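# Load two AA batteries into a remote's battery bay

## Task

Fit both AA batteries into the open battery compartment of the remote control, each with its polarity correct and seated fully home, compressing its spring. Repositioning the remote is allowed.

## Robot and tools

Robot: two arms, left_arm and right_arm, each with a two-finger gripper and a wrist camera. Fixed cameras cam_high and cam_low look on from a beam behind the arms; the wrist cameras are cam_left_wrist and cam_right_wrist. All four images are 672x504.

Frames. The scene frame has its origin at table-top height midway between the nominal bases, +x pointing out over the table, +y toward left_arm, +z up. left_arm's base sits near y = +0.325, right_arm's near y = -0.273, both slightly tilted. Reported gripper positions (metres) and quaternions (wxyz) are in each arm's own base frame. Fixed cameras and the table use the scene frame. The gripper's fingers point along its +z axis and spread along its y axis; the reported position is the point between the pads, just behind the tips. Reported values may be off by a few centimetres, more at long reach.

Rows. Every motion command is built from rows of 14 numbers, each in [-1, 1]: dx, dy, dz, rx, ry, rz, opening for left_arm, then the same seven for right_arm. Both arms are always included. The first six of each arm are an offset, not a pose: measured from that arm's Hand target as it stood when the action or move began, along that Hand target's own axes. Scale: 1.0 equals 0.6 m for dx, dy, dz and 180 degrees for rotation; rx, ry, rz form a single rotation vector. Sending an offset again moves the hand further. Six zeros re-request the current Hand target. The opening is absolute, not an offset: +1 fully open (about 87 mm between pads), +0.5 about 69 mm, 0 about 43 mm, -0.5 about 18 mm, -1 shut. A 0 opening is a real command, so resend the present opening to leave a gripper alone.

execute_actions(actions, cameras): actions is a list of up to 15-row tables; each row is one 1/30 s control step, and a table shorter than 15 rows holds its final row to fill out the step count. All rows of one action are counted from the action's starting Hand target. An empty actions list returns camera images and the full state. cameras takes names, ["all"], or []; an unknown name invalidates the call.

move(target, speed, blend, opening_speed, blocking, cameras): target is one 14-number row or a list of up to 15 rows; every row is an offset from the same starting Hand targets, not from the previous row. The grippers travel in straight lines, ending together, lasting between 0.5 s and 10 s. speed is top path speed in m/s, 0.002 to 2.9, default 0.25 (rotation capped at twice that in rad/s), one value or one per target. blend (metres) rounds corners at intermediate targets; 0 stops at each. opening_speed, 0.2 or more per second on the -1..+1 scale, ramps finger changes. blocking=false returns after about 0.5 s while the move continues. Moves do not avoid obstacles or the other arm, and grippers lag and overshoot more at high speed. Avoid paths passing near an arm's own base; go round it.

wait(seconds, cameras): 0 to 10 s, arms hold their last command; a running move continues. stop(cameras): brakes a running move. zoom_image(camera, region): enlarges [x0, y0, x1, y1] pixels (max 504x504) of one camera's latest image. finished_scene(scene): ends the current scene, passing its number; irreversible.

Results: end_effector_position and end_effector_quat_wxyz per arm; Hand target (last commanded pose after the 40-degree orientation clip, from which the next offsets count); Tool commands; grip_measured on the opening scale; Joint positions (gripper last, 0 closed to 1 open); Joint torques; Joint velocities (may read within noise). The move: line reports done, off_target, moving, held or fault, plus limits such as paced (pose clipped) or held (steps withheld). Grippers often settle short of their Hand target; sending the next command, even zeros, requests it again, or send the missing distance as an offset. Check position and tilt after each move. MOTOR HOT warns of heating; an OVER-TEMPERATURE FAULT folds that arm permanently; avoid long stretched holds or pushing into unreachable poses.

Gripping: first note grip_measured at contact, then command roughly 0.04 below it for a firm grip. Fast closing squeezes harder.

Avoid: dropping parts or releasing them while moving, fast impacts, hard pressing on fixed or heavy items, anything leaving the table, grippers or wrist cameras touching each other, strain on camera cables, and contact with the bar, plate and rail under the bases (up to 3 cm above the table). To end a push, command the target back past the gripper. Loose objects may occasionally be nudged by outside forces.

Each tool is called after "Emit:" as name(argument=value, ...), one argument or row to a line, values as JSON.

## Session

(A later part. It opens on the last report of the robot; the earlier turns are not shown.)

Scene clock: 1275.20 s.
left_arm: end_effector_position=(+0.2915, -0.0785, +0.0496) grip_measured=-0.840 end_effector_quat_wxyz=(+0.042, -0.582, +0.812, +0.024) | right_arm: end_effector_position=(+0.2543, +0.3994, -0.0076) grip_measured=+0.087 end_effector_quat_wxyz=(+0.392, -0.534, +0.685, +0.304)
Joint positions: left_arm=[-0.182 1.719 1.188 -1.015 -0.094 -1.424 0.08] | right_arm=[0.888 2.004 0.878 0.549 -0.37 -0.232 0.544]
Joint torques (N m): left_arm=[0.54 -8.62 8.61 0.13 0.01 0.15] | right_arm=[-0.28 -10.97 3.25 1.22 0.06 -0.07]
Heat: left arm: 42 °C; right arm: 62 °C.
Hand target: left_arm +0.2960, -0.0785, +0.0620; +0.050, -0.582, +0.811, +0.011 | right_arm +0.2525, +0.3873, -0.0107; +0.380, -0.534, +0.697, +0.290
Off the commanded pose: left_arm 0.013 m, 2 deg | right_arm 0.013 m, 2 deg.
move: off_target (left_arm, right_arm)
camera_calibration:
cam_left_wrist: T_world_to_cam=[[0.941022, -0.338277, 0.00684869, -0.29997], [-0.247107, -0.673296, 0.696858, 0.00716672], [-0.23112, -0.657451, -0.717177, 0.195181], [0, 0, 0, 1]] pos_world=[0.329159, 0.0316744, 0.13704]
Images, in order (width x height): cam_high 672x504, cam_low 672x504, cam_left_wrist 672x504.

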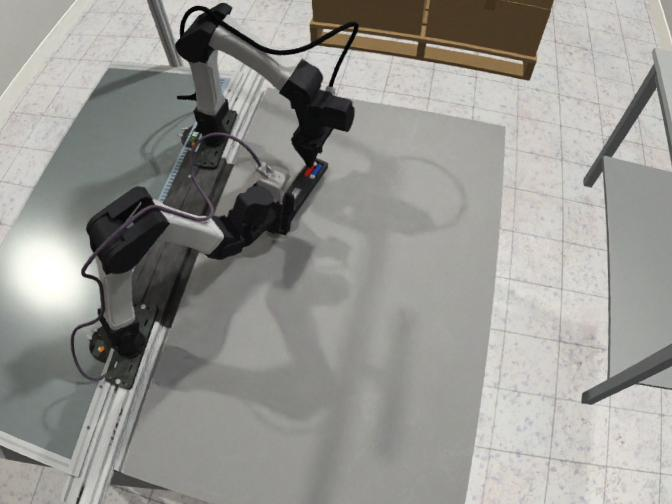

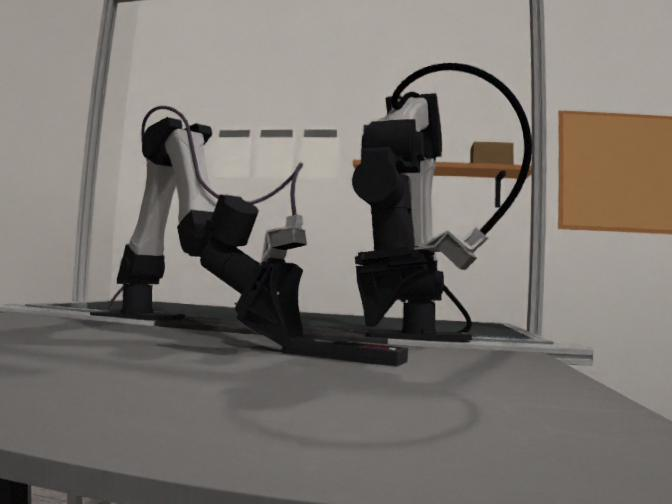

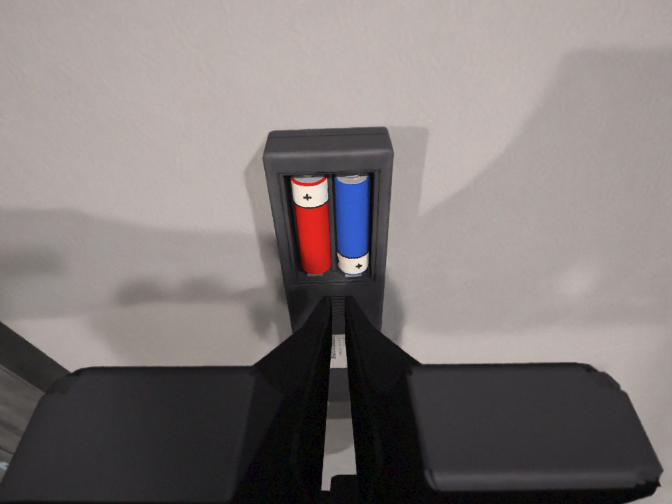

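Emit:
move(
  target=[
    [0,0,0,0,0,0,-0.84,-0.0153,0.0025,0.0142,0,0,0,0.02],
    [0,0,0,0,0,0,-0.84,-0.0153,0.0025,0.0142,0,0,0,0.45],
    [0,0,-0.05,0,0,0,-0.84,-0.0153,0.0025,-0.116,0,0,0,0.45],
  ],
  speed=[0.05,0.1,0.12],
  opening_speed=0.6,
  cameras=["cam_high","cam_low","cam_left_wrist"],
)

Emit:
zoom_image(
  camera="cam_low",
  region=[345, 310, 435, 375],
)

Emit:
zoom_image(
  camera="cam_left_wrist",
  region=[220, 120, 420, 300],
)

Scene clock: 1294.20 s.
left_arm: end_effector_position=(+0.2903, -0.0783, +0.0760) grip_measured=-0.840 end_effector_quat_wxyz=(+0.038, -0.582, +0.812, +0.028) | right_arm: end_effector_position=(+0.2381, +0.3351, +0.0240) grip_measured=+0.450 end_effector_quat_wxyz=(+0.370, -0.530, +0.709, +0.282)
Joint positions: left_arm=[-0.182 1.702 1.276 -1.132 -0.094 -1.424 0.08] | right_arm=[0.816 1.711 0.721 0.33 -0.388 -0.274 0.725]
Joint torques (N m): left_arm=[-0.31 -9.36 8.85 0.11 0 0.06] | right_arm=[-0.16 -9.43 4.79 1.7 -0.37 -0.1]
Heat: left arm: 42 °C; right arm: 62 °C.
Hand target: left_arm +0.2940, -0.0807, +0.0918; +0.050, -0.582, +0.811, +0.011 | right_arm +0.2369, +0.3361, +0.0347; +0.380, -0.534, +0.697, +0.290
Off the commanded pose: left_arm 0.016 m, 2 deg | right_arm 0.011 m, 2 deg.
move: off_target (left_arm, right_arm)
camera_calibration:
cam_left_wrist: T_world_to_cam=[[0.941018, -0.338309, -0.00556501, -0.298012], [-0.238516, -0.674925, 0.698274, -0.0140526], [-0.239989, -0.655761, -0.715809, 0.216515], [0, 0, 0, 1]] pos_world=[0.329044, 0.0316774, 0.163137]
Images, in order (width x height): cam_high 672x504, cam_low 672x504, cam_left_wrist 672x504.

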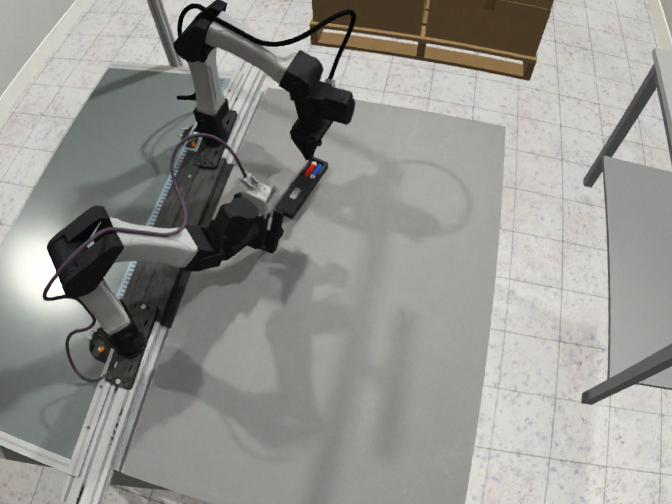

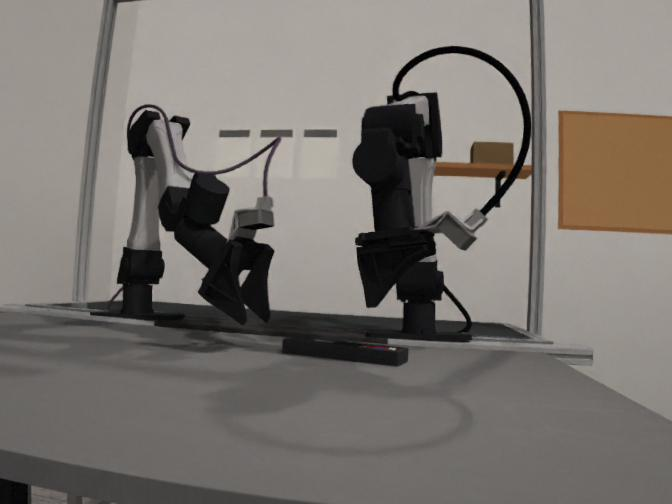

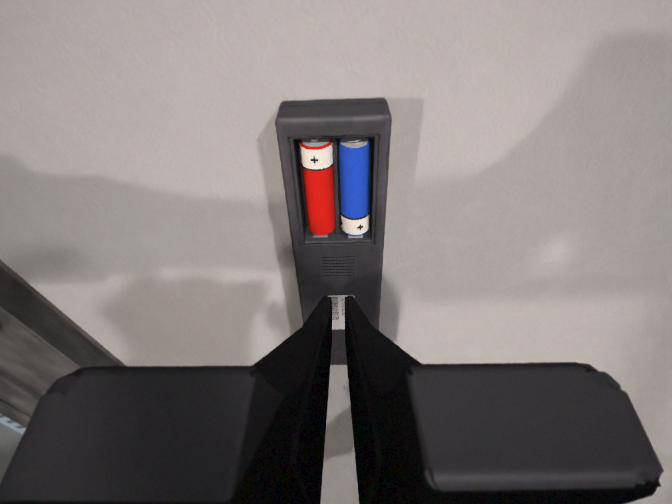

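Scaled by 5.600 from the camera's 672x504 image, which has a finer 960x720 frame.

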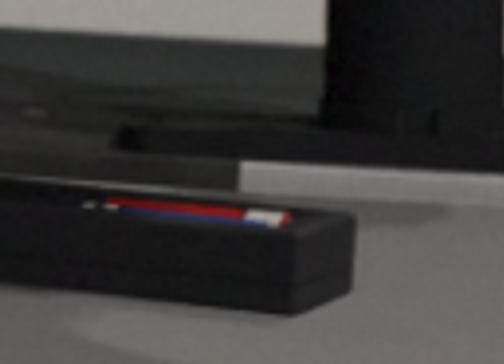

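Scaled by 2.520 from the camera's 672x504 image, which has a finer 960x720 frame.

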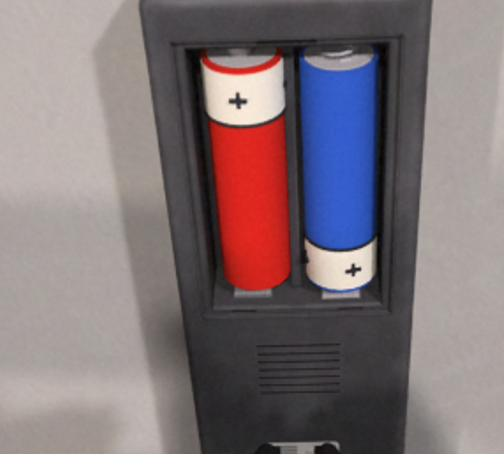

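Emit:
finished_scene(
  scene=2,
)

The scene is finished: the task was done.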